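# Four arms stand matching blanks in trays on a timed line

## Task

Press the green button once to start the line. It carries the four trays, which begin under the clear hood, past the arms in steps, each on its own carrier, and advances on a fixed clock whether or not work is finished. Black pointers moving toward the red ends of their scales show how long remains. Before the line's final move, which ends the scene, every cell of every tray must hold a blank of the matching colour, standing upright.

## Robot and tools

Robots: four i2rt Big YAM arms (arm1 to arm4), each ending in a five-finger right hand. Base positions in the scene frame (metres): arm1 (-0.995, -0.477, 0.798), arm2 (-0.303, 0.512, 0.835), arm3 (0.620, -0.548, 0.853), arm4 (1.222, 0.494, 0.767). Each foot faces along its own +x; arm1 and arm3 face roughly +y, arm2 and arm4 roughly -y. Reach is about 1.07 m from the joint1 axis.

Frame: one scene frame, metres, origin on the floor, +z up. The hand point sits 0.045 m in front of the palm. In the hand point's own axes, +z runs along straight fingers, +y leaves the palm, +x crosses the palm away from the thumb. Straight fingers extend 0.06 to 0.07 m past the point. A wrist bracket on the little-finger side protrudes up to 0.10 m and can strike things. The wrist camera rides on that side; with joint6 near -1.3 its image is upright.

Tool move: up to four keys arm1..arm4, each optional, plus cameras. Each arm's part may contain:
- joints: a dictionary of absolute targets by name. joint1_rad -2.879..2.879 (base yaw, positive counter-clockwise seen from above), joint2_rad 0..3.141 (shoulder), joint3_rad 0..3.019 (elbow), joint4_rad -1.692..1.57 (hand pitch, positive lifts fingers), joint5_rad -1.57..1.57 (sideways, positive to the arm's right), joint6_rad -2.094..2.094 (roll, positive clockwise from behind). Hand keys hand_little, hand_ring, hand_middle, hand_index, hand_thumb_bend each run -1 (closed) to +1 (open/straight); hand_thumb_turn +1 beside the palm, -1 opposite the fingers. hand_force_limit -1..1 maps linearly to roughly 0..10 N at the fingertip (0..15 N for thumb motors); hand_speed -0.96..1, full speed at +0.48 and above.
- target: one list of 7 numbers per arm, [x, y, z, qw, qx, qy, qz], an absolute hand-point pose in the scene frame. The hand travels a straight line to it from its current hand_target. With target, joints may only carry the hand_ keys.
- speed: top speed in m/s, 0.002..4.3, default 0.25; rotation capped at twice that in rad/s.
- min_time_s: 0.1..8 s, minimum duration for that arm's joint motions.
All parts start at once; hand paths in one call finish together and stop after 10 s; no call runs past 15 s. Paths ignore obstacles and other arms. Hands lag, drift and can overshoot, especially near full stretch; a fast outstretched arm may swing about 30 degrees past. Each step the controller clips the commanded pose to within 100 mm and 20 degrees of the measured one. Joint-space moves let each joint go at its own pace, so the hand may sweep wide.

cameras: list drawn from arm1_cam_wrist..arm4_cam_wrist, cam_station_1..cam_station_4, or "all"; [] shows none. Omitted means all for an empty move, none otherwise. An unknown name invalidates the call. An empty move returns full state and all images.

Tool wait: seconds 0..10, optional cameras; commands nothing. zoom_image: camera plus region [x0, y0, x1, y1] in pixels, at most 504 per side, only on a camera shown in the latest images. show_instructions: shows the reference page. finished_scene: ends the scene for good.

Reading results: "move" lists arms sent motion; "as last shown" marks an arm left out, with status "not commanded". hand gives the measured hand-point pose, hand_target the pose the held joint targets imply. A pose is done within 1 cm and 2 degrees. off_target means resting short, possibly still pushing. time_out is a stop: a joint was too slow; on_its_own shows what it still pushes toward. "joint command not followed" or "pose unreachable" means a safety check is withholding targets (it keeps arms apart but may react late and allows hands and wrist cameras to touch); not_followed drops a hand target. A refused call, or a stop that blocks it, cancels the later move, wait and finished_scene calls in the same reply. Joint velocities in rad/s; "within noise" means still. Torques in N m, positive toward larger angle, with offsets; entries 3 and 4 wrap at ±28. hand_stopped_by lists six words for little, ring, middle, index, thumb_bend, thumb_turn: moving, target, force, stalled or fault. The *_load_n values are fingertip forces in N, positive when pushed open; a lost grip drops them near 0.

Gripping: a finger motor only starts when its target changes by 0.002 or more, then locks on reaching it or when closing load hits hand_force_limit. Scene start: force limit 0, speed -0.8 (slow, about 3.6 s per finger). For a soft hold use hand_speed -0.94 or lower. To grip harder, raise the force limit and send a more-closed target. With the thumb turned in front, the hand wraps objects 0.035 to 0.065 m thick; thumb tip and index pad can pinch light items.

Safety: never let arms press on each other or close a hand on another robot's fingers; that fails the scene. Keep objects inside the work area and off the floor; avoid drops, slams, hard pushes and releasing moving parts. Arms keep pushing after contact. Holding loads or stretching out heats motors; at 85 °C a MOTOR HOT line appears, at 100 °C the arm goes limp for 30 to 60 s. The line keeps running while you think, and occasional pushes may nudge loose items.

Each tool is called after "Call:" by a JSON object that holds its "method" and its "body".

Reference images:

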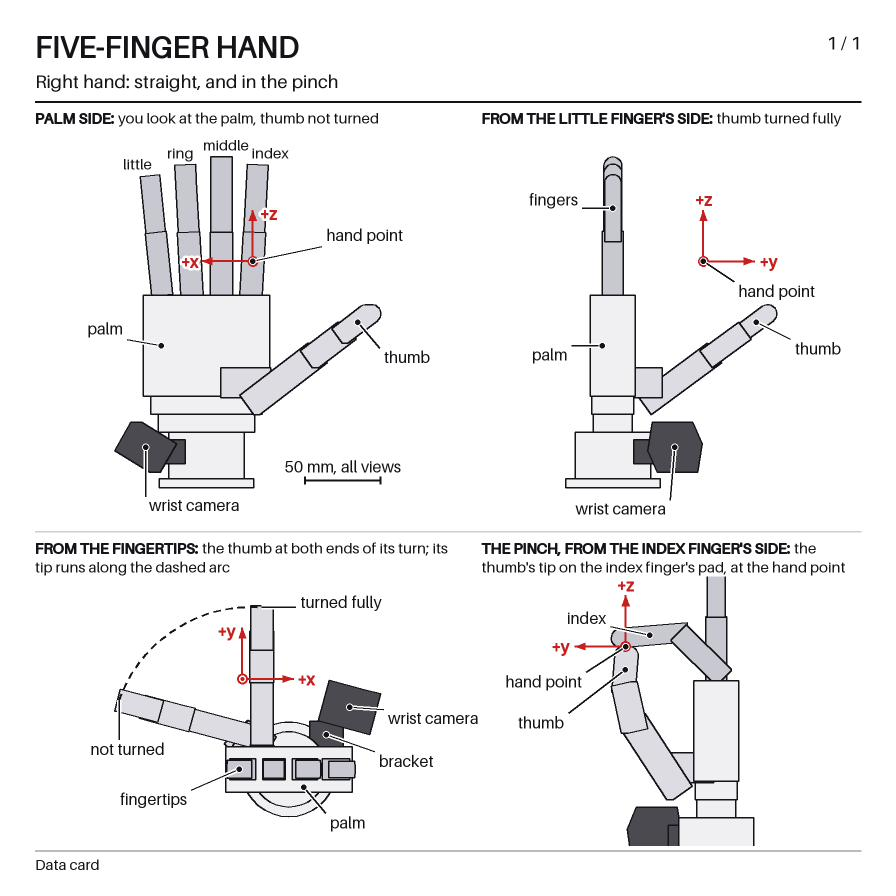

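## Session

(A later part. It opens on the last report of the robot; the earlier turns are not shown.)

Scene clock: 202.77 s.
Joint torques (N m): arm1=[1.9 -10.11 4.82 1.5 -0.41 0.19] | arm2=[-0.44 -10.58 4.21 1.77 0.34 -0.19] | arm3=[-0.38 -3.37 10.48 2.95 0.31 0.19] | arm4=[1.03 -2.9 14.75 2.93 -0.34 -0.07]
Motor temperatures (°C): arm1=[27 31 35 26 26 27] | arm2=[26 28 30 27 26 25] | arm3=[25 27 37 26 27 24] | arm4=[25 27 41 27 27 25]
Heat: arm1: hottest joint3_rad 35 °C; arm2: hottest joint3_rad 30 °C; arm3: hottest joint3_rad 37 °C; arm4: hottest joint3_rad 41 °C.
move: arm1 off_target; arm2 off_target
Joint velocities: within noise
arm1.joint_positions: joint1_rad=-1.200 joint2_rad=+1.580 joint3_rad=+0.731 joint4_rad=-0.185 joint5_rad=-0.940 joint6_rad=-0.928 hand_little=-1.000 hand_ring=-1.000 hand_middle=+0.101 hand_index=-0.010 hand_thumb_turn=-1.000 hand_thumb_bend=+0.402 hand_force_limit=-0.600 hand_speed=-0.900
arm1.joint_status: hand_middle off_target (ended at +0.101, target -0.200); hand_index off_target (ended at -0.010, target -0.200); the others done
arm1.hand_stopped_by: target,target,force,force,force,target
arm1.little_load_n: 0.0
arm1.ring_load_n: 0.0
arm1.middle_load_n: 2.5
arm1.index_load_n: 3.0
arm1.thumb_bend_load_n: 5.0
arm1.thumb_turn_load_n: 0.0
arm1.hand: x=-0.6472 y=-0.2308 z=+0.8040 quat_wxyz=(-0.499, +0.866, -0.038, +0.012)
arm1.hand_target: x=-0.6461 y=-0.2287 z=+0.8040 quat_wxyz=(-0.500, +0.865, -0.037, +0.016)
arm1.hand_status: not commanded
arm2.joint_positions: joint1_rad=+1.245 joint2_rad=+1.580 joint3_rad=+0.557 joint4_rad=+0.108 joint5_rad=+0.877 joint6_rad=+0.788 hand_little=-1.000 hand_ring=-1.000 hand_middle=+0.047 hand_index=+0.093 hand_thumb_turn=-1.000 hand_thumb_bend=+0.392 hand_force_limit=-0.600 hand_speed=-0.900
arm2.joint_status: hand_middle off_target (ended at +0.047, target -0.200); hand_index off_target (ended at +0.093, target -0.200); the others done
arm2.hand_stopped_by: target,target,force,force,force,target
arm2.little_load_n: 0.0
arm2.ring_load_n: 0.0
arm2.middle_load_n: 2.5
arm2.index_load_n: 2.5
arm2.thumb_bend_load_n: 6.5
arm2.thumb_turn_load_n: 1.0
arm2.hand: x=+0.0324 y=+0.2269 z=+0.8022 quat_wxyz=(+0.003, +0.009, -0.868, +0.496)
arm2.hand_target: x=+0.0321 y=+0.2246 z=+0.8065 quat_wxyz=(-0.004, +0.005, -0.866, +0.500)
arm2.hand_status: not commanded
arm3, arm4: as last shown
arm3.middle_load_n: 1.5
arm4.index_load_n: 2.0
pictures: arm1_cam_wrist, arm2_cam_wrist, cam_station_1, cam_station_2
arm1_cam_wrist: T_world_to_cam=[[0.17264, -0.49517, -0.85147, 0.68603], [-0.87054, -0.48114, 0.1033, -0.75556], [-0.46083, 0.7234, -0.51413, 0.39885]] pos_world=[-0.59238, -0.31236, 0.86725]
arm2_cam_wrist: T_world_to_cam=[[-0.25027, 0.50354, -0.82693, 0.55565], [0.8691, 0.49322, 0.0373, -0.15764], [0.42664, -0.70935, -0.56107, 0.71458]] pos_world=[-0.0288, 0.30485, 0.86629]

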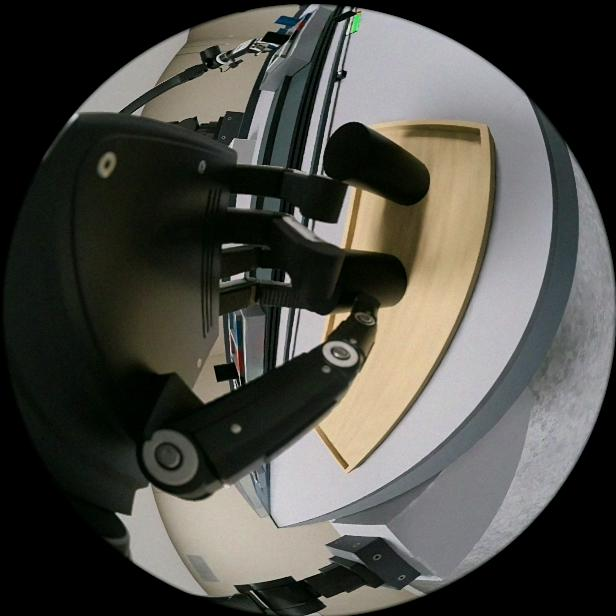

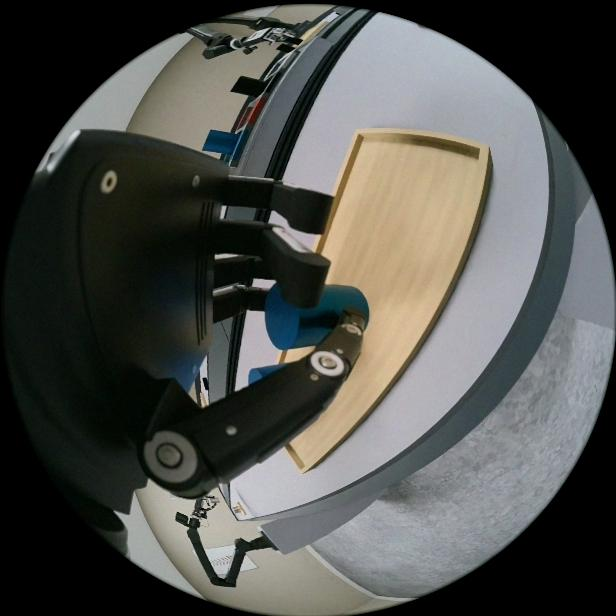

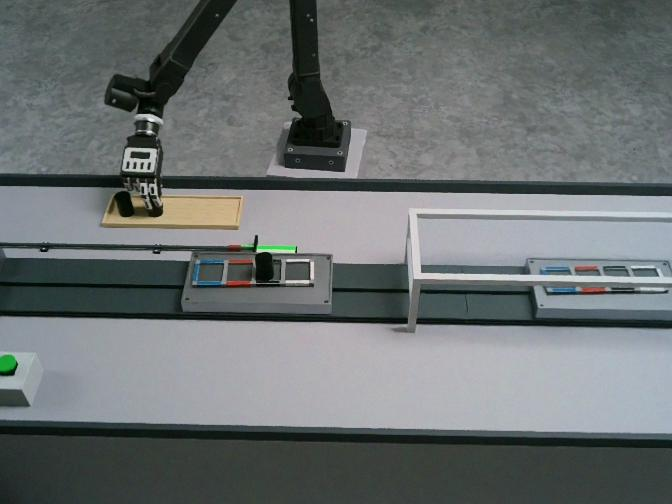

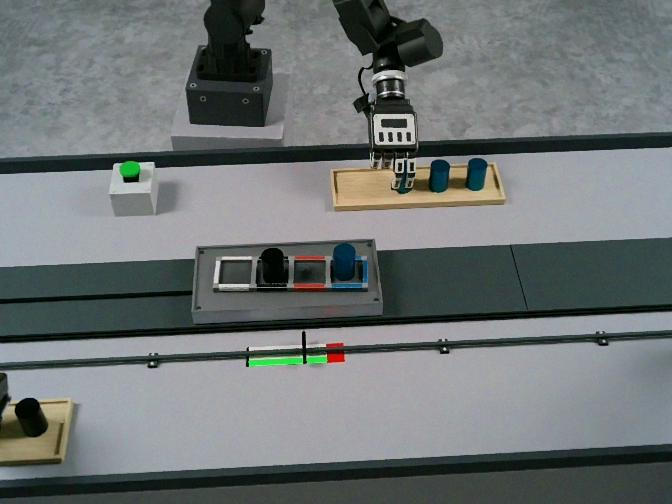

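Call:
{"method": "move", "body": {"arm1": {"target": [-0.645, -0.2285, 0.95, 0.4997, -0.8654, 0.0325, -0.0189], "speed": 0.15}, "arm2": {"target": [0.032, 0.223, 0.95, 0, 0, -0.866, 0.5], "speed": 0.15}}}

Call:
{"method": "move", "body": {"arm1": {"target": [-0.915, -0.10, 0.96, 0.4995, -0.8653, 0.0345, -0.0199], "speed": 0.18}, "arm2": {"target": [-0.085, 0.105, 0.96, 0, 0, -0.866, 0.5], "speed": 0.15}, "arm3": {"target": [0.508, -0.10, 0.955, 0.5, -0.866, 0, 0], "speed": 0.1}, "cameras": ["cam_station_1", "cam_station_2", "cam_station_3"]}}

Scene clock: 205.23 s.
Joint torques (N m): arm1=[2.02 -9.52 9.65 0.39 -0.48 0.12] | arm2=[-0.56 -7.47 12.59 0.28 0.59 -0.04] | arm3=[-0.32 -3.37 10.48 2.95 0.31 0.19] | arm4=[1.03 -3.19 14.42 2.62 -0.38 -0.03]
Motor temperatures (°C): arm1=[27 31 35 26 26 27] | arm2=[26 28 30 27 26 25] | arm3=[25 27 37 26 27 24] | arm4=[25 27 41 27 27 25]
Heat: arm1: hottest joint3_rad 35 °C; arm2: hottest joint3_rad 30 °C; arm3: hottest joint3_rad 37 °C; arm4: hottest joint3_rad 41 °C.
move: arm1 off_target; arm2 off_target
Joint velocities: within noise
arm1.joint_positions: joint1_rad=-1.198 joint2_rad=+1.330 joint3_rad=+0.879 joint4_rad=-0.602 joint5_rad=-0.937 joint6_rad=-0.936 hand_little=-1.000 hand_ring=-1.000 hand_middle=+0.101 hand_index=-0.010 hand_thumb_turn=-1.000 hand_thumb_bend=+0.402 hand_force_limit=-0.600 hand_speed=-0.900
arm1.joint_status: not commanded
arm1.hand_stopped_by: target,target,force,force,force,target
arm1.little_load_n: 0.5
arm1.ring_load_n: 0.0
arm1.middle_load_n: 2.5
arm1.index_load_n: 3.0
arm1.thumb_bend_load_n: 5.0
arm1.thumb_turn_load_n: 0.0
arm1.hand: x=-0.6539 y=-0.2340 z=+0.9283 quat_wxyz=(-0.495, +0.868, -0.039, +0.006)
arm1.hand_target: x=-0.6428 y=-0.2282 z=+0.9489 quat_wxyz=(-0.500, +0.865, -0.028, +0.022)
arm1.hand_status: off_target (0.024 m and 1.7 deg from the pose sent, 0.146 m and 1.0 deg at the start)
arm2.joint_positions: joint1_rad=+1.242 joint2_rad=+1.226 joint3_rad=+0.669 joint4_rad=-0.388 joint5_rad=+0.877 joint6_rad=+0.782 hand_little=-1.000 hand_ring=-1.000 hand_middle=+0.047 hand_index=+0.093 hand_thumb_turn=-1.000 hand_thumb_bend=+0.392 hand_force_limit=-0.600 hand_speed=-0.900
arm2.joint_status: not commanded
arm2.hand_stopped_by: target,target,force,force,force,target
arm2.little_load_n: 0.0
arm2.ring_load_n: 0.0
arm2.middle_load_n: 2.5
arm2.index_load_n: 2.5
arm2.thumb_bend_load_n: 6.0
arm2.thumb_turn_load_n: 1.0
arm2.hand: x=+0.0185 y=+0.2330 z=+0.9241 quat_wxyz=(+0.017, +0.017, -0.871, +0.490)
arm2.hand_target: x=+0.0326 y=+0.2224 z=+0.9481 quat_wxyz=(+0.001, +0.001, -0.866, +0.500)
arm2.hand_status: off_target (0.031 m and 3.0 deg from the pose sent, 0.148 m and 1.2 deg at the start)
arm3, arm4: as last shown
arm3.index_load_n: 1.5
arm4.thumb_turn_load_n: 0.0
pictures: none

Scene clock: 207.77 s.
Joint torques (N m): arm1=[1.49 -4.6 7.86 2.66 0.02 0.21] | arm2=[-0.26 -7.24 8.7 2.59 0.02 -0.17] | arm3=[-1.55 -4.31 10.62 3.33 0.08 0.22] | arm4=[1.61 -2.78 14.64 2.78 -0.35 -0.05]
Motor temperatures (°C): arm1=[27 31 35 26 26 27] | arm2=[26 28 30 27 26 25] | arm3=[25 27 37 26 27 24] | arm4=[25 27 41 27 27 25]
Heat: arm1: hottest joint3_rad 35 °C; arm2: hottest joint3_rad 30 °C; arm3: hottest joint3_rad 37 °C; arm4: hottest joint3_rad 41 °C.
move: arm1 off_target; arm2 off_target; arm3 off_target
Joint velocities: within noise
arm1.joint_positions: joint1_rad=-0.293 joint2_rad=+0.888 joint3_rad=+0.569 joint4_rad=-0.286 joint5_rad=-0.251 joint6_rad=-0.193 hand_little=-1.000 hand_ring=-1.000 hand_middle=+0.101 hand_index=-0.010 hand_thumb_turn=-1.000 hand_thumb_bend=+0.402 hand_force_limit=-0.600 hand_speed=-0.900
arm1.joint_status: not commanded
arm1.hand_stopped_by: target,target,force,force,force,target
arm1.little_load_n: 0.0
arm1.ring_load_n: 0.0
arm1.middle_load_n: 3.0
arm1.index_load_n: 3.0
arm1.thumb_bend_load_n: 5.0
arm1.thumb_turn_load_n: 0.0
arm1.hand: x=-0.9157 y=-0.1068 z=+0.9465 quat_wxyz=(-0.476, +0.879, -0.027, +0.019)
arm1.hand_target: x=-0.9132 y=-0.0996 z=+0.9592 quat_wxyz=(-0.496, +0.868, -0.029, +0.025)
arm1.hand_status: off_target (0.015 m and 3.3 deg from the pose sent, 0.295 m and 1.8 deg at the start)
arm2.joint_positions: joint1_rad=+0.722 joint2_rad=+1.160 joint3_rad=+0.650 joint4_rad=-0.142 joint5_rad=+0.503 joint6_rad=+0.362 hand_little=-1.000 hand_ring=-1.000 hand_middle=+0.047 hand_index=+0.093 hand_thumb_turn=-1.000 hand_thumb_bend=+0.392 hand_force_limit=-0.600 hand_speed=-0.900
arm2.joint_status: not commanded
arm2.hand_stopped_by: target,target,force,force,force,target
arm2.little_load_n: 0.0
arm2.ring_load_n: 0.0
arm2.middle_load_n: 3.0
arm2.index_load_n: 2.5
arm2.thumb_bend_load_n: 6.0
arm2.thumb_turn_load_n: 0.5
arm2.hand: x=-0.0898 y=+0.1088 z=+0.9503 quat_wxyz=(+0.008, -0.005, -0.875, +0.483)
arm2.hand_target: x=-0.0871 y=+0.1031 z=+0.9589 quat_wxyz=(-0.001, -0.008, -0.868, +0.497)
arm2.hand_status: off_target (0.011 m and 2.4 deg from the pose sent, 0.168 m and 3.0 deg at the start)
arm3.joint_positions: joint1_rad=+0.152 joint2_rad=+1.188 joint3_rad=+0.526 joint4_rad=+0.034 joint5_rad=+0.214 joint6_rad=+0.118 hand_little=-1.000 hand_ring=-1.000 hand_middle=+0.100 hand_index=+0.045 hand_thumb_turn=-1.000 hand_thumb_bend=+0.405 hand_force_limit=-0.600 hand_speed=-0.900
arm3.joint_status: not commanded
arm3.hand_stopped_by: target,target,force,force,force,target
arm3.little_load_n: 0.0
arm3.ring_load_n: 0.0
arm3.middle_load_n: 1.5
arm3.index_load_n: 1.5
arm3.thumb_bend_load_n: 3.5
arm3.thumb_turn_load_n: 0.5
arm3.hand: x=+0.5130 y=-0.1306 z=+0.9247 quat_wxyz=(-0.467, +0.884, +0.017, +0.012)
arm3.hand_target: x=+0.5083 y=-0.1024 z=+0.9555 quat_wxyz=(-0.500, +0.866, +0.000, +0.000)
arm3.hand_status: off_target (0.043 m and 4.9 deg from the pose sent, 0.072 m and 5.6 deg at the start)
arm4: as last shown
arm4.ring_load_n: 0.5
arm4.middle_load_n: 2.5

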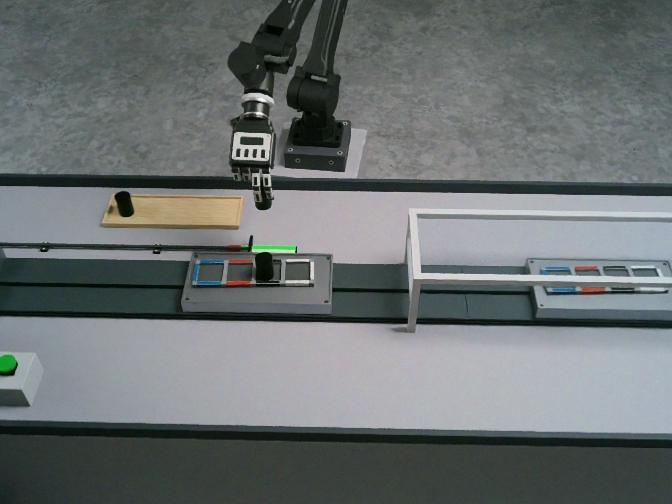

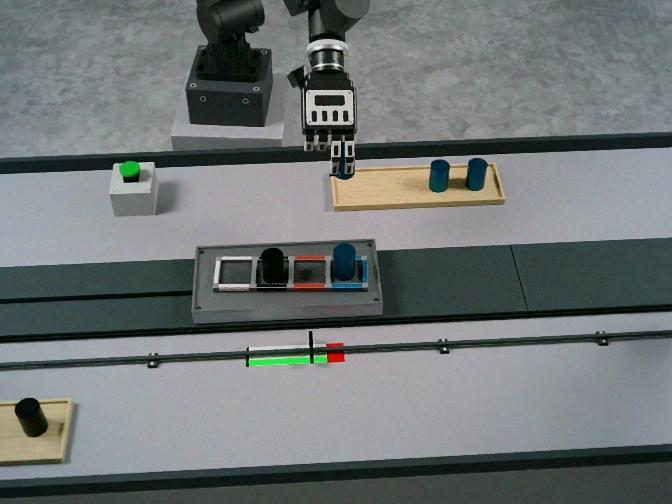

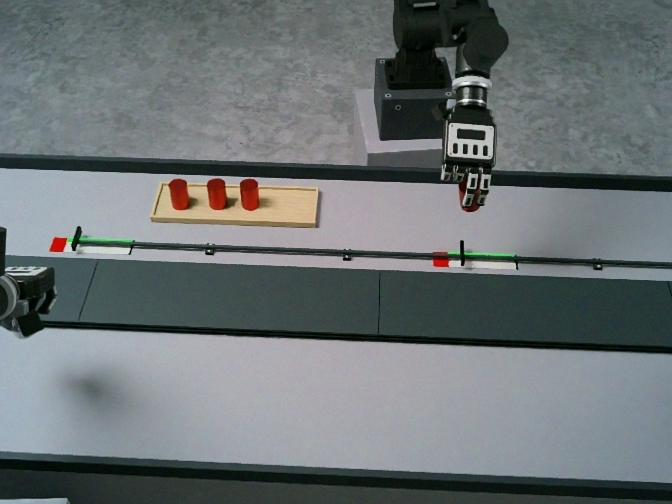

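Call:
{"method": "wait", "body": {"seconds": 10, "cameras": []}}

Call:
{"method": "wait", "body": {"seconds": 10, "cameras": ["cam_station_1", "cam_station_2", "cam_station_3"]}}

Scene clock: 218.07 s.
Joint torques (N m): arm1=[1.49 -4.6 7.86 2.67 0.01 0.22] | arm2=[-0.32 -7.24 8.7 2.59 0.02 -0.19] | arm3=[-1.55 -4.31 10.61 3.33 0.08 0.22] | arm4=[1.61 -2.32 14.93 2.74 -0.39 0.01]
Motor temperatures (°C): arm1=[27 31 35 26 26 27] | arm2=[26 28 30 27 26 25] | arm3=[25 27 36 26 26 24] | arm4=[25 27 42 27 27 25]
Heat: arm1: hottest joint3_rad 35 °C; arm2: hottest joint3_rad 30 °C; arm3: hottest joint3_rad 36 °C; arm4: hottest joint3_rad 42 °C.
Joint velocities: within noise
arm1.joint_positions: joint1_rad=-0.293 joint2_rad=+0.888 joint3_rad=+0.569 joint4_rad=-0.286 joint5_rad=-0.251 joint6_rad=-0.193 hand_little=-1.000 hand_ring=-1.000 hand_middle=+0.101 hand_index=-0.010 hand_thumb_turn=-1.000 hand_thumb_bend=+0.402 hand_force_limit=-0.600 hand_speed=-0.900
arm1.joint_status: not commanded
arm1.hand_stopped_by: target,target,force,force,force,target
arm1.little_load_n: 0.0
arm1.ring_load_n: 0.0
arm1.middle_load_n: 2.5
arm1.index_load_n: 2.5
arm1.thumb_bend_load_n: 5.0
arm1.thumb_turn_load_n: 0.0
arm1.hand: x=-0.9157 y=-0.1068 z=+0.9465 quat_wxyz=(-0.476, +0.879, -0.027, +0.019)
arm1.hand_target: x=-0.9132 y=-0.0996 z=+0.9592 quat_wxyz=(-0.496, +0.868, -0.029, +0.025)
arm1.hand_status: off_target (0.015 m and 3.3 deg from the pose sent, 0.295 m and 1.8 deg at the start)
arm2.joint_positions: joint1_rad=+0.722 joint2_rad=+1.160 joint3_rad=+0.650 joint4_rad=-0.142 joint5_rad=+0.503 joint6_rad=+0.362 hand_little=-1.000 hand_ring=-1.000 hand_middle=+0.047 hand_index=+0.093 hand_thumb_turn=-1.000 hand_thumb_bend=+0.392 hand_force_limit=-0.600 hand_speed=-0.900
arm2.joint_status: not commanded
arm2.hand_stopped_by: target,target,force,force,force,target
arm2.little_load_n: 0.0
arm2.ring_load_n: 0.0
arm2.middle_load_n: 2.5
arm2.index_load_n: 3.0
arm2.thumb_bend_load_n: 6.0
arm2.thumb_turn_load_n: 1.0
arm2.hand: x=-0.0898 y=+0.1088 z=+0.9503 quat_wxyz=(+0.008, -0.005, -0.875, +0.483)
arm2.hand_target: x=-0.0871 y=+0.1031 z=+0.9589 quat_wxyz=(-0.001, -0.008, -0.868, +0.497)
arm2.hand_status: off_target (0.011 m and 2.4 deg from the pose sent, 0.168 m and 3.0 deg at the start)
arm3.joint_positions: joint1_rad=+0.152 joint2_rad=+1.188 joint3_rad=+0.526 joint4_rad=+0.034 joint5_rad=+0.214 joint6_rad=+0.118 hand_little=-1.000 hand_ring=-1.000 hand_middle=+0.100 hand_index=+0.045 hand_thumb_turn=-1.000 hand_thumb_bend=+0.405 hand_force_limit=-0.600 hand_speed=-0.900
arm3.joint_status: not commanded
arm3.hand_stopped_by: target,target,force,force,force,target
arm3.little_load_n: 0.0
arm3.ring_load_n: 0.0
arm3.middle_load_n: 1.5
arm3.index_load_n: 1.5
arm3.thumb_bend_load_n: 3.5
arm3.thumb_turn_load_n: 0.0
arm3.hand: x=+0.5130 y=-0.1306 z=+0.9247 quat_wxyz=(-0.467, +0.884, +0.017, +0.012)
arm3.hand_target: x=+0.5083 y=-0.1024 z=+0.9555 quat_wxyz=(-0.500, +0.866, +0.000, +0.000)
arm3.hand_status: off_target (0.043 m and 4.9 deg from the pose sent, 0.072 m and 5.6 deg at the start)
arm4.joint_positions: joint1_rad=-0.242 joint2_rad=+0.727 joint3_rad=+0.492 joint4_rad=-0.396 joint5_rad=-0.105 joint6_rad=-0.041 hand_little=-1.000 hand_ring=-1.000 hand_middle=+0.100 hand_index=+0.083 hand_thumb_turn=-1.000 hand_thumb_bend=+0.402 hand_force_limit=-0.600 hand_speed=-0.900
arm4.joint_status: not commanded
arm4.hand_stopped_by: target,target,target,force,force,target
arm4.little_load_n: 0.5
arm4.ring_load_n: 0.0
arm4.middle_load_n: 2.5
arm4.index_load_n: 2.0
arm4.thumb_bend_load_n: 3.5
arm4.thumb_turn_load_n: 0.0
arm4.hand: x=+1.2232 y=+0.1574 z=+0.9056 quat_wxyz=(-0.007, -0.019, -0.890, +0.455)
arm4.hand_target: x=+1.2186 y=+0.1327 z=+0.9492 quat_wxyz=(+0.000, -0.011, -0.868, +0.497)
arm4.hand_status: not commanded
wait: 10.00 s; at rest from the start

Scene clock: 228.07 s.
Joint torques (N m): arm1=[1.49 -4.6 7.86 2.67 0.01 0.22] | arm2=[-0.32 -7.24 8.7 2.59 0.03 -0.19] | arm3=[-1.55 -4.31 10.61 3.33 0.08 0.22] | arm4=[1.08 -2.2 14.64 2.62 -0.4 -0.06]
Motor temperatures (°C): arm1=[27 31 35 26 26 27] | arm2=[26 28 30 27 26 25] | arm3=[25 27 35 26 26 24] | arm4=[25 27 42 27 27 25]
Heat: arm1: hottest joint3_rad 35 °C; arm2: hottest joint3_rad 30 °C; arm3: hottest joint3_rad 35 °C; arm4: hottest joint3_rad 42 °C.
Joint velocities: within noise
arm1.joint_positions: joint1_rad=-0.293 joint2_rad=+0.888 joint3_rad=+0.569 joint4_rad=-0.286 joint5_rad=-0.251 joint6_rad=-0.193 hand_little=-1.000 hand_ring=-1.000 hand_middle=+0.101 hand_index=-0.010 hand_thumb_turn=-1.000 hand_thumb_bend=+0.402 hand_force_limit=-0.600 hand_speed=-0.900
arm1.joint_status: not commanded
arm1.hand_stopped_by: target,target,force,force,force,target
arm1.little_load_n: 0.0
arm1.ring_load_n: -0.5
arm1.middle_load_n: 2.5
arm1.index_load_n: 2.5
arm1.thumb_bend_load_n: 5.0
arm1.thumb_turn_load_n: 0.0
arm1.hand: x=-0.9157 y=-0.1068 z=+0.9465 quat_wxyz=(-0.476, +0.879, -0.027, +0.019)
arm1.hand_target: x=-0.9132 y=-0.0996 z=+0.9592 quat_wxyz=(-0.496, +0.868, -0.029, +0.025)
arm1.hand_status: off_target (0.015 m and 3.3 deg from the pose sent, 0.295 m and 1.8 deg at the start)
arm2.joint_positions: joint1_rad=+0.722 joint2_rad=+1.160 joint3_rad=+0.650 joint4_rad=-0.142 joint5_rad=+0.503 joint6_rad=+0.362 hand_little=-1.000 hand_ring=-1.000 hand_middle=+0.047 hand_index=+0.093 hand_thumb_turn=-1.000 hand_thumb_bend=+0.392 hand_force_limit=-0.600 hand_speed=-0.900
arm2.joint_status: not commanded
arm2.hand_stopped_by: target,target,force,force,force,target
arm2.little_load_n: 0.0
arm2.ring_load_n: 0.0
arm2.middle_load_n: 3.0
arm2.index_load_n: 2.5
arm2.thumb_bend_load_n: 6.0
arm2.thumb_turn_load_n: 0.5
arm2.hand: x=-0.0898 y=+0.1088 z=+0.9503 quat_wxyz=(+0.008, -0.005, -0.875, +0.483)
arm2.hand_target: x=-0.0871 y=+0.1031 z=+0.9589 quat_wxyz=(-0.001, -0.008, -0.868, +0.497)
arm2.hand_status: off_target (0.011 m and 2.4 deg from the pose sent, 0.168 m and 3.0 deg at the start)
arm3.joint_positions: joint1_rad=+0.152 joint2_rad=+1.188 joint3_rad=+0.526 joint4_rad=+0.034 joint5_rad=+0.214 joint6_rad=+0.118 hand_little=-1.000 hand_ring=-1.000 hand_middle=+0.100 hand_index=+0.045 hand_thumb_turn=-1.000 hand_thumb_bend=+0.405 hand_force_limit=-0.600 hand_speed=-0.900
arm3.joint_status: not commanded
arm3.hand_stopped_by: target,target,force,force,force,target
arm3.little_load_n: 0.0
arm3.ring_load_n: 0.0
arm3.middle_load_n: 1.5
arm3.index_load_n: 1.5
arm3.thumb_bend_load_n: 3.5
arm3.thumb_turn_load_n: 0.0
arm3.hand: x=+0.5130 y=-0.1306 z=+0.9247 quat_wxyz=(-0.467, +0.884, +0.017, +0.012)
arm3.hand_target: x=+0.5083 y=-0.1024 z=+0.9555 quat_wxyz=(-0.500, +0.866, +0.000, +0.000)
arm3.hand_status: off_target (0.043 m and 4.9 deg from the pose sent, 0.072 m and 5.6 deg at the start)
arm4.joint_positions: joint1_rad=-0.242 joint2_rad=+0.727 joint3_rad=+0.492 joint4_rad=-0.396 joint5_rad=-0.105 joint6_rad=-0.041 hand_little=-1.000 hand_ring=-1.000 hand_middle=+0.100 hand_index=+0.083 hand_thumb_turn=-1.000 hand_thumb_bend=+0.402 hand_force_limit=-0.600 hand_speed=-0.900
arm4.joint_status: not commanded
arm4.hand_stopped_by: target,target,target,force,force,target
arm4.little_load_n: 0.0
arm4.ring_load_n: 0.0
arm4.middle_load_n: 2.5
arm4.index_load_n: 2.0
arm4.thumb_bend_load_n: 3.5
arm4.thumb_turn_load_n: 0.0
arm4.hand: x=+1.2232 y=+0.1574 z=+0.9056 quat_wxyz=(-0.007, -0.019, -0.890, +0.455)
arm4.hand_target: x=+1.2186 y=+0.1327 z=+0.9492 quat_wxyz=(+0.000, -0.011, -0.868, +0.497)
arm4.hand_status: not commanded
wait: 10.00 s; at rest by 0.27 s

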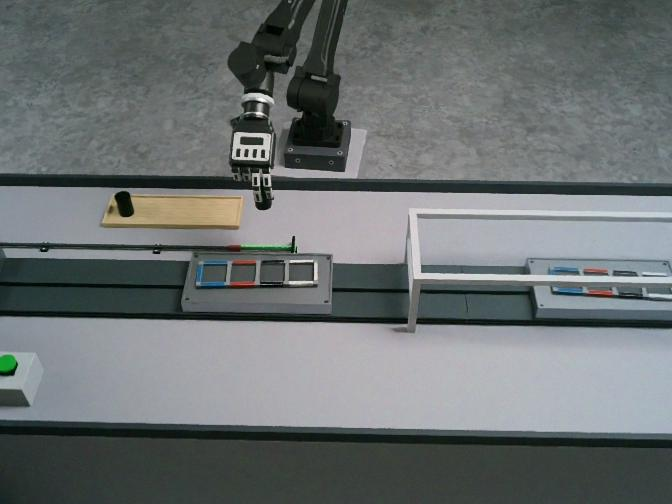

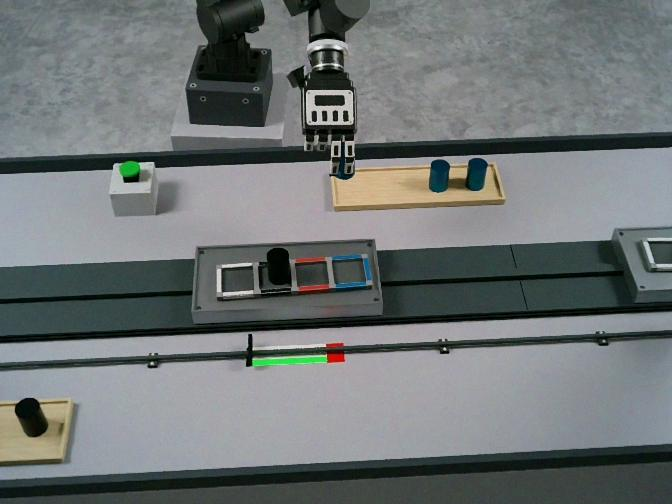

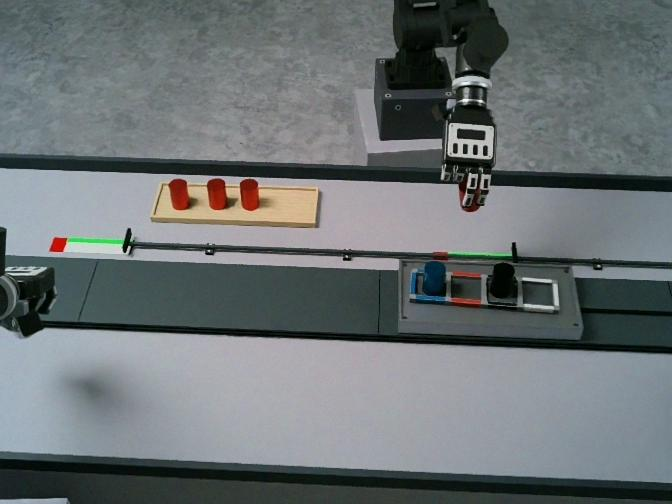

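Call:
{"method": "zoom_image", "body": {"camera": "cam_station_1", "region": [180, 180, 340, 320]}}

Call:
{"method": "zoom_image", "body": {"camera": "cam_station_2", "region": [200, 150, 390, 330]}}

Call:
{"method": "zoom_image", "body": {"camera": "cam_station_3", "region": [390, 170, 590, 350]}}

Scaled by 3.150.

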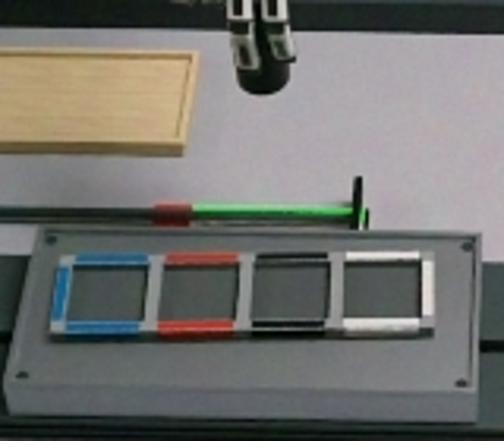

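Scaled by 2.653.

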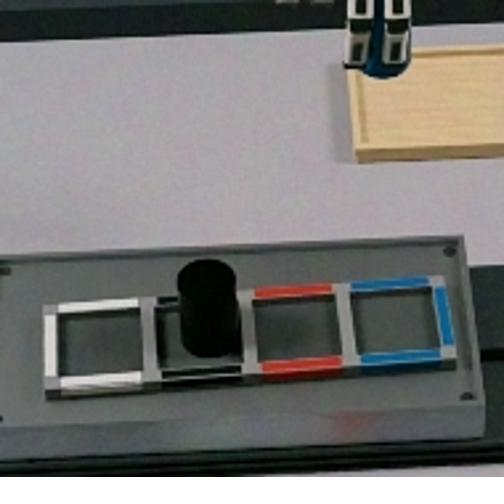

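Scaled by 2.520.

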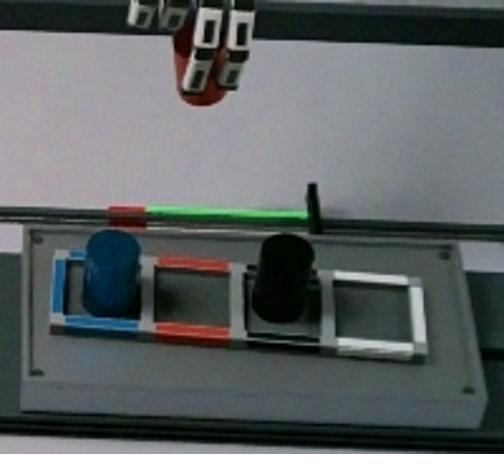

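Call:
{"method": "move", "body": {"arm1": {"target": [-0.934, 0.020, 0.892, 0.4997, -0.8654, 0.0325, -0.0189], "speed": 0.15}, "arm2": {"target": [-0.088, -0.043, 0.902, 0, 0, -0.866, 0.5], "speed": 0.15}, "arm3": {"target": [0.510, 0.012, 0.905, 0.5, -0.866, 0, 0], "speed": 0.15}, "cameras": ["cam_station_1", "cam_station_2", "cam_station_3", "arm3_cam_wrist"]}}

Call:
{"method": "zoom_image", "body": {"camera": "cam_station_1", "region": [230, 220, 310, 300]}}

Call:
{"method": "zoom_image", "body": {"camera": "cam_station_2", "region": [300, 220, 390, 310]}}

Call:
{"method": "zoom_image", "body": {"camera": "cam_station_3", "region": [415, 230, 515, 330]}}

Scene clock: 231.53 s.
Joint torques (N m): arm1=[1.96 -7.36 9.66 2.67 0.08 0.22] | arm2=[-0.5 -13.04 12.16 2.63 -0.06 -0.21] | arm3=[-1.61 -8.7 9.47 3.34 0.05 -0.14] | arm4=[1.49 -3.02 14.75 2.58 -0.36 0]
Motor temperatures (°C): arm1=[27 31 35 26 26 27] | arm2=[26 28 30 27 26 25] | arm3=[25 27 35 26 26 24] | arm4=[25 27 42 27 27 25]
Heat: arm1: hottest joint3_rad 35 °C; arm2: hottest joint3_rad 30 °C; arm3: hottest joint3_rad 35 °C; arm4: hottest joint3_rad 42 °C.
move: arm1 off_target; arm2 off_target; arm3 off_target
Joint velocities: within noise
arm1.joint_positions: joint1_rad=-0.140 joint2_rad=+1.324 joint3_rad=+0.622 joint4_rad=+0.093 joint5_rad=-0.116 joint6_rad=-0.097 hand_little=-1.000 hand_ring=-1.000 hand_middle=+0.101 hand_index=-0.010 hand_thumb_turn=-1.000 hand_thumb_bend=+0.402 hand_force_limit=-0.600 hand_speed=-0.900
arm1.joint_status: not commanded
arm1.hand_stopped_by: target,target,force,force,force,target
arm1.little_load_n: 0.0
arm1.ring_load_n: 0.0
arm1.middle_load_n: 3.0
arm1.index_load_n: 2.5
arm1.thumb_bend_load_n: 4.5
arm1.thumb_turn_load_n: 0.0
arm1.hand: x=-0.9341 y=-0.0109 z=+0.8653 quat_wxyz=(-0.467, +0.883, -0.033, +0.019)
arm1.hand_target: x=-0.9310 y=+0.0159 z=+0.8918 quat_wxyz=(-0.499, +0.866, -0.034, +0.022)
arm1.hand_status: off_target (0.041 m and 4.3 deg from the pose sent, 0.139 m and 3.2 deg at the start)
arm2.joint_positions: joint1_rad=+0.555 joint2_rad=+1.593 joint3_rad=+0.830 joint4_rad=+0.114 joint5_rad=+0.346 joint6_rad=+0.237 hand_little=-1.000 hand_ring=-1.000 hand_middle=+0.047 hand_index=+0.093 hand_thumb_turn=-1.000 hand_thumb_bend=+0.392 hand_force_limit=-0.600 hand_speed=-0.900
arm2.joint_status: not commanded
arm2.hand_stopped_by: target,target,force,force,force,target
arm2.little_load_n: 0.0
arm2.ring_load_n: 0.5
arm2.middle_load_n: 2.5
arm2.index_load_n: 2.5
arm2.thumb_bend_load_n: 6.0
arm2.thumb_turn_load_n: 1.0
arm2.hand: x=-0.0937 y=-0.0082 z=+0.8693 quat_wxyz=(+0.010, +0.010, -0.886, +0.464)
arm2.hand_target: x=-0.0827 y=-0.0371 z=+0.9028 quat_wxyz=(-0.004, +0.004, -0.866, +0.500)
arm2.hand_status: off_target (0.048 m and 5.0 deg from the pose sent, 0.159 m and 2.4 deg at the start)
arm3.joint_positions: joint1_rad=+0.086 joint2_rad=+1.590 joint3_rad=+0.750 joint4_rad=+0.219 joint5_rad=+0.157 joint6_rad=+0.118 hand_little=-1.000 hand_ring=-1.000 hand_middle=+0.100 hand_index=+0.045 hand_thumb_turn=-1.000 hand_thumb_bend=+0.405 hand_force_limit=-0.600 hand_speed=-0.900
arm3.joint_status: not commanded
arm3.hand_stopped_by: target,target,force,force,force,target
arm3.little_load_n: 0.0
arm3.ring_load_n: 0.5
arm3.middle_load_n: 1.5
arm3.index_load_n: 2.0
arm3.thumb_bend_load_n: 3.5
arm3.thumb_turn_load_n: 0.0
arm3.hand: x=+0.5091 y=-0.0193 z=+0.8787 quat_wxyz=(-0.468, +0.884, +0.000, +0.001)
arm3.hand_target: x=+0.5090 y=+0.0094 z=+0.9052 quat_wxyz=(-0.500, +0.866, -0.001, -0.001)
arm3.hand_status: off_target (0.041 m and 4.3 deg from the pose sent, 0.144 m and 4.9 deg at the start)
arm4: as last shown
arm4.index_load_n: 2.5
arm4.thumb_turn_load_n: 0.5
pictures: arm3_cam_wrist, cam_station_1, cam_station_2, cam_station_3
arm3_cam_wrist: T_world_to_cam=[[0.27601, -0.50557, -0.81744, 0.57398], [-0.80053, -0.59162, 0.09561, 0.30615], [-0.53195, 0.628, -0.56802, 0.90061]] pos_world=[0.56574, -0.09427, 0.95149]

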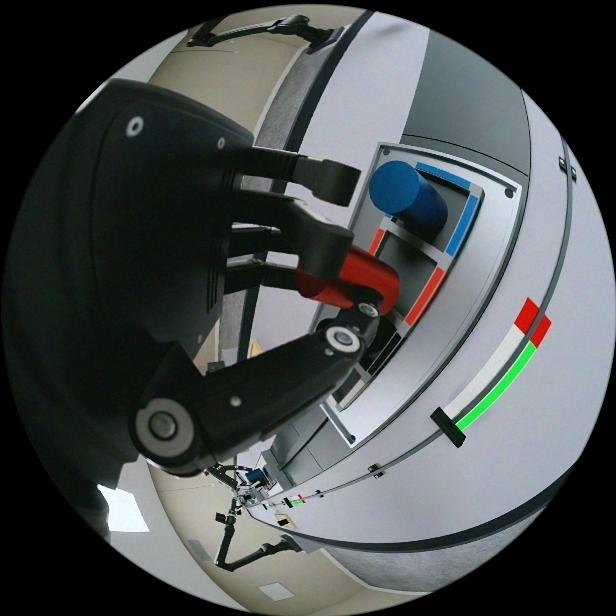

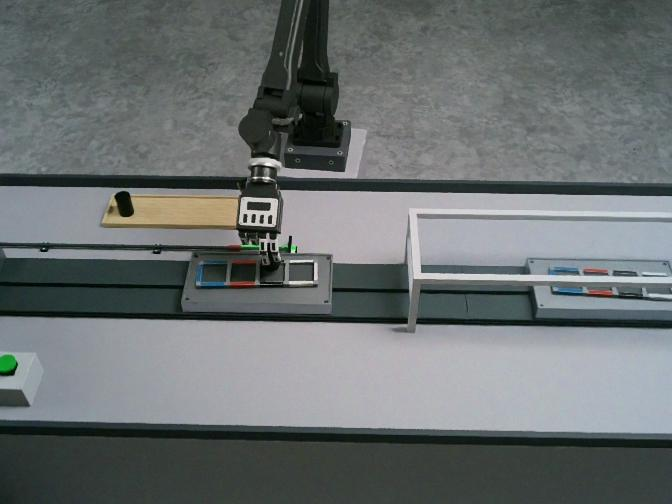

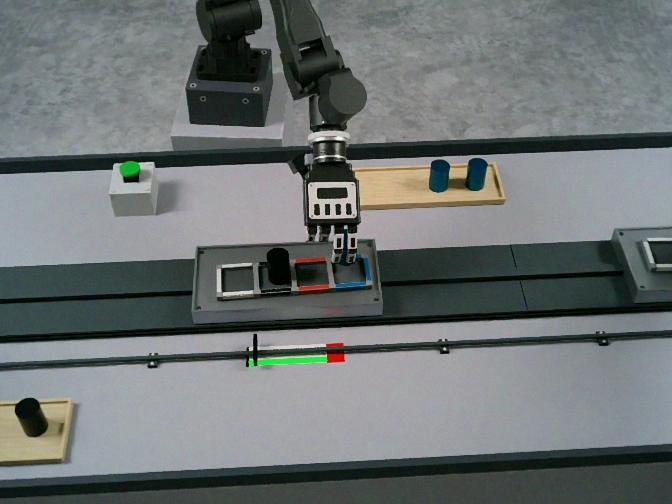

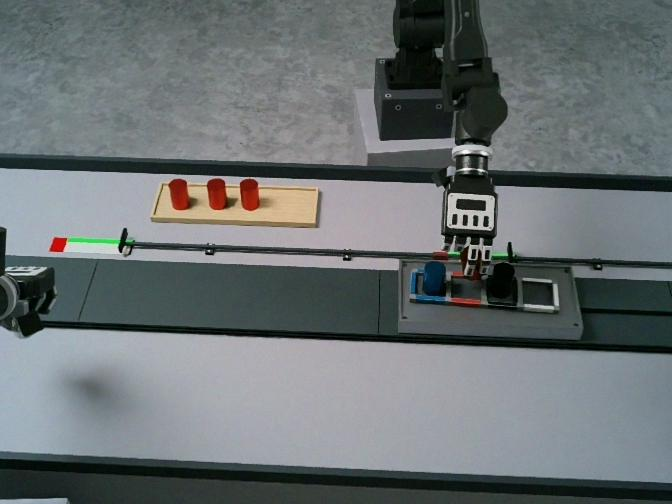

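Scaled by 6.300.

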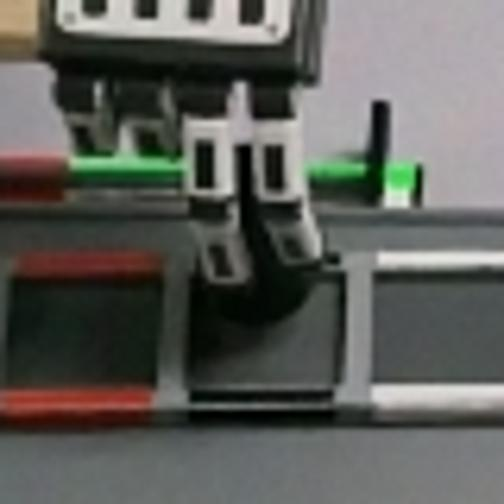

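Scaled by 5.600.

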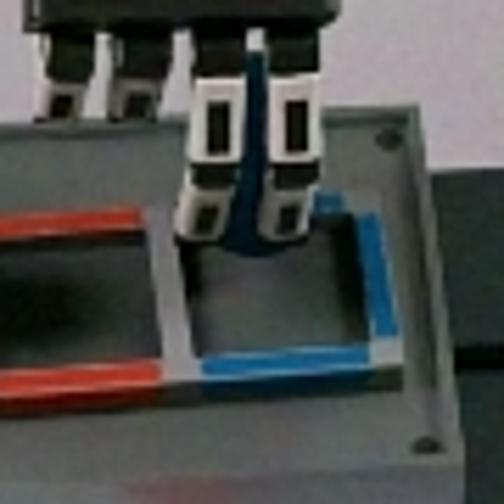

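Scaled by 5.040.

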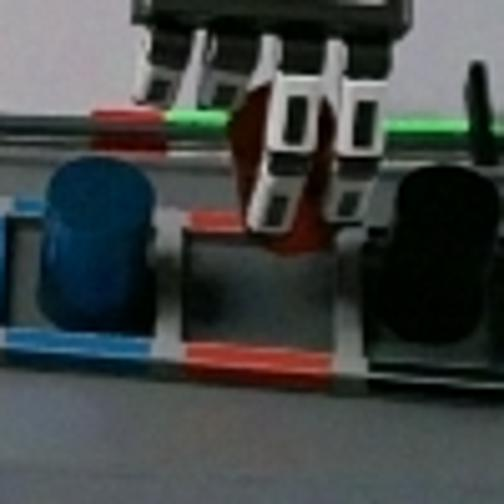

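Call:
{"method": "zoom_image", "body": {"camera": "arm3_cam_wrist", "region": [270, 200, 450, 380]}}

Call:
{"method": "zoom_image", "body": {"camera": "cam_station_3", "region": [440, 220, 510, 290]}}

Scaled by 2.800 from the camera's image (finer frame: 880x880).

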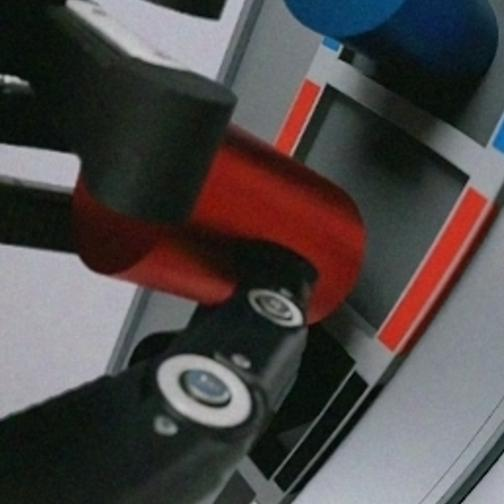

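Scaled by 7.200.

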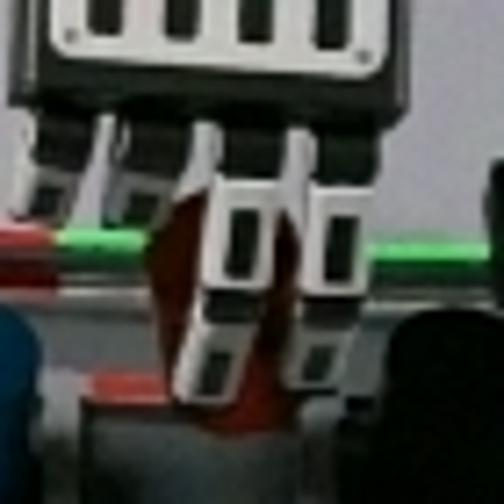

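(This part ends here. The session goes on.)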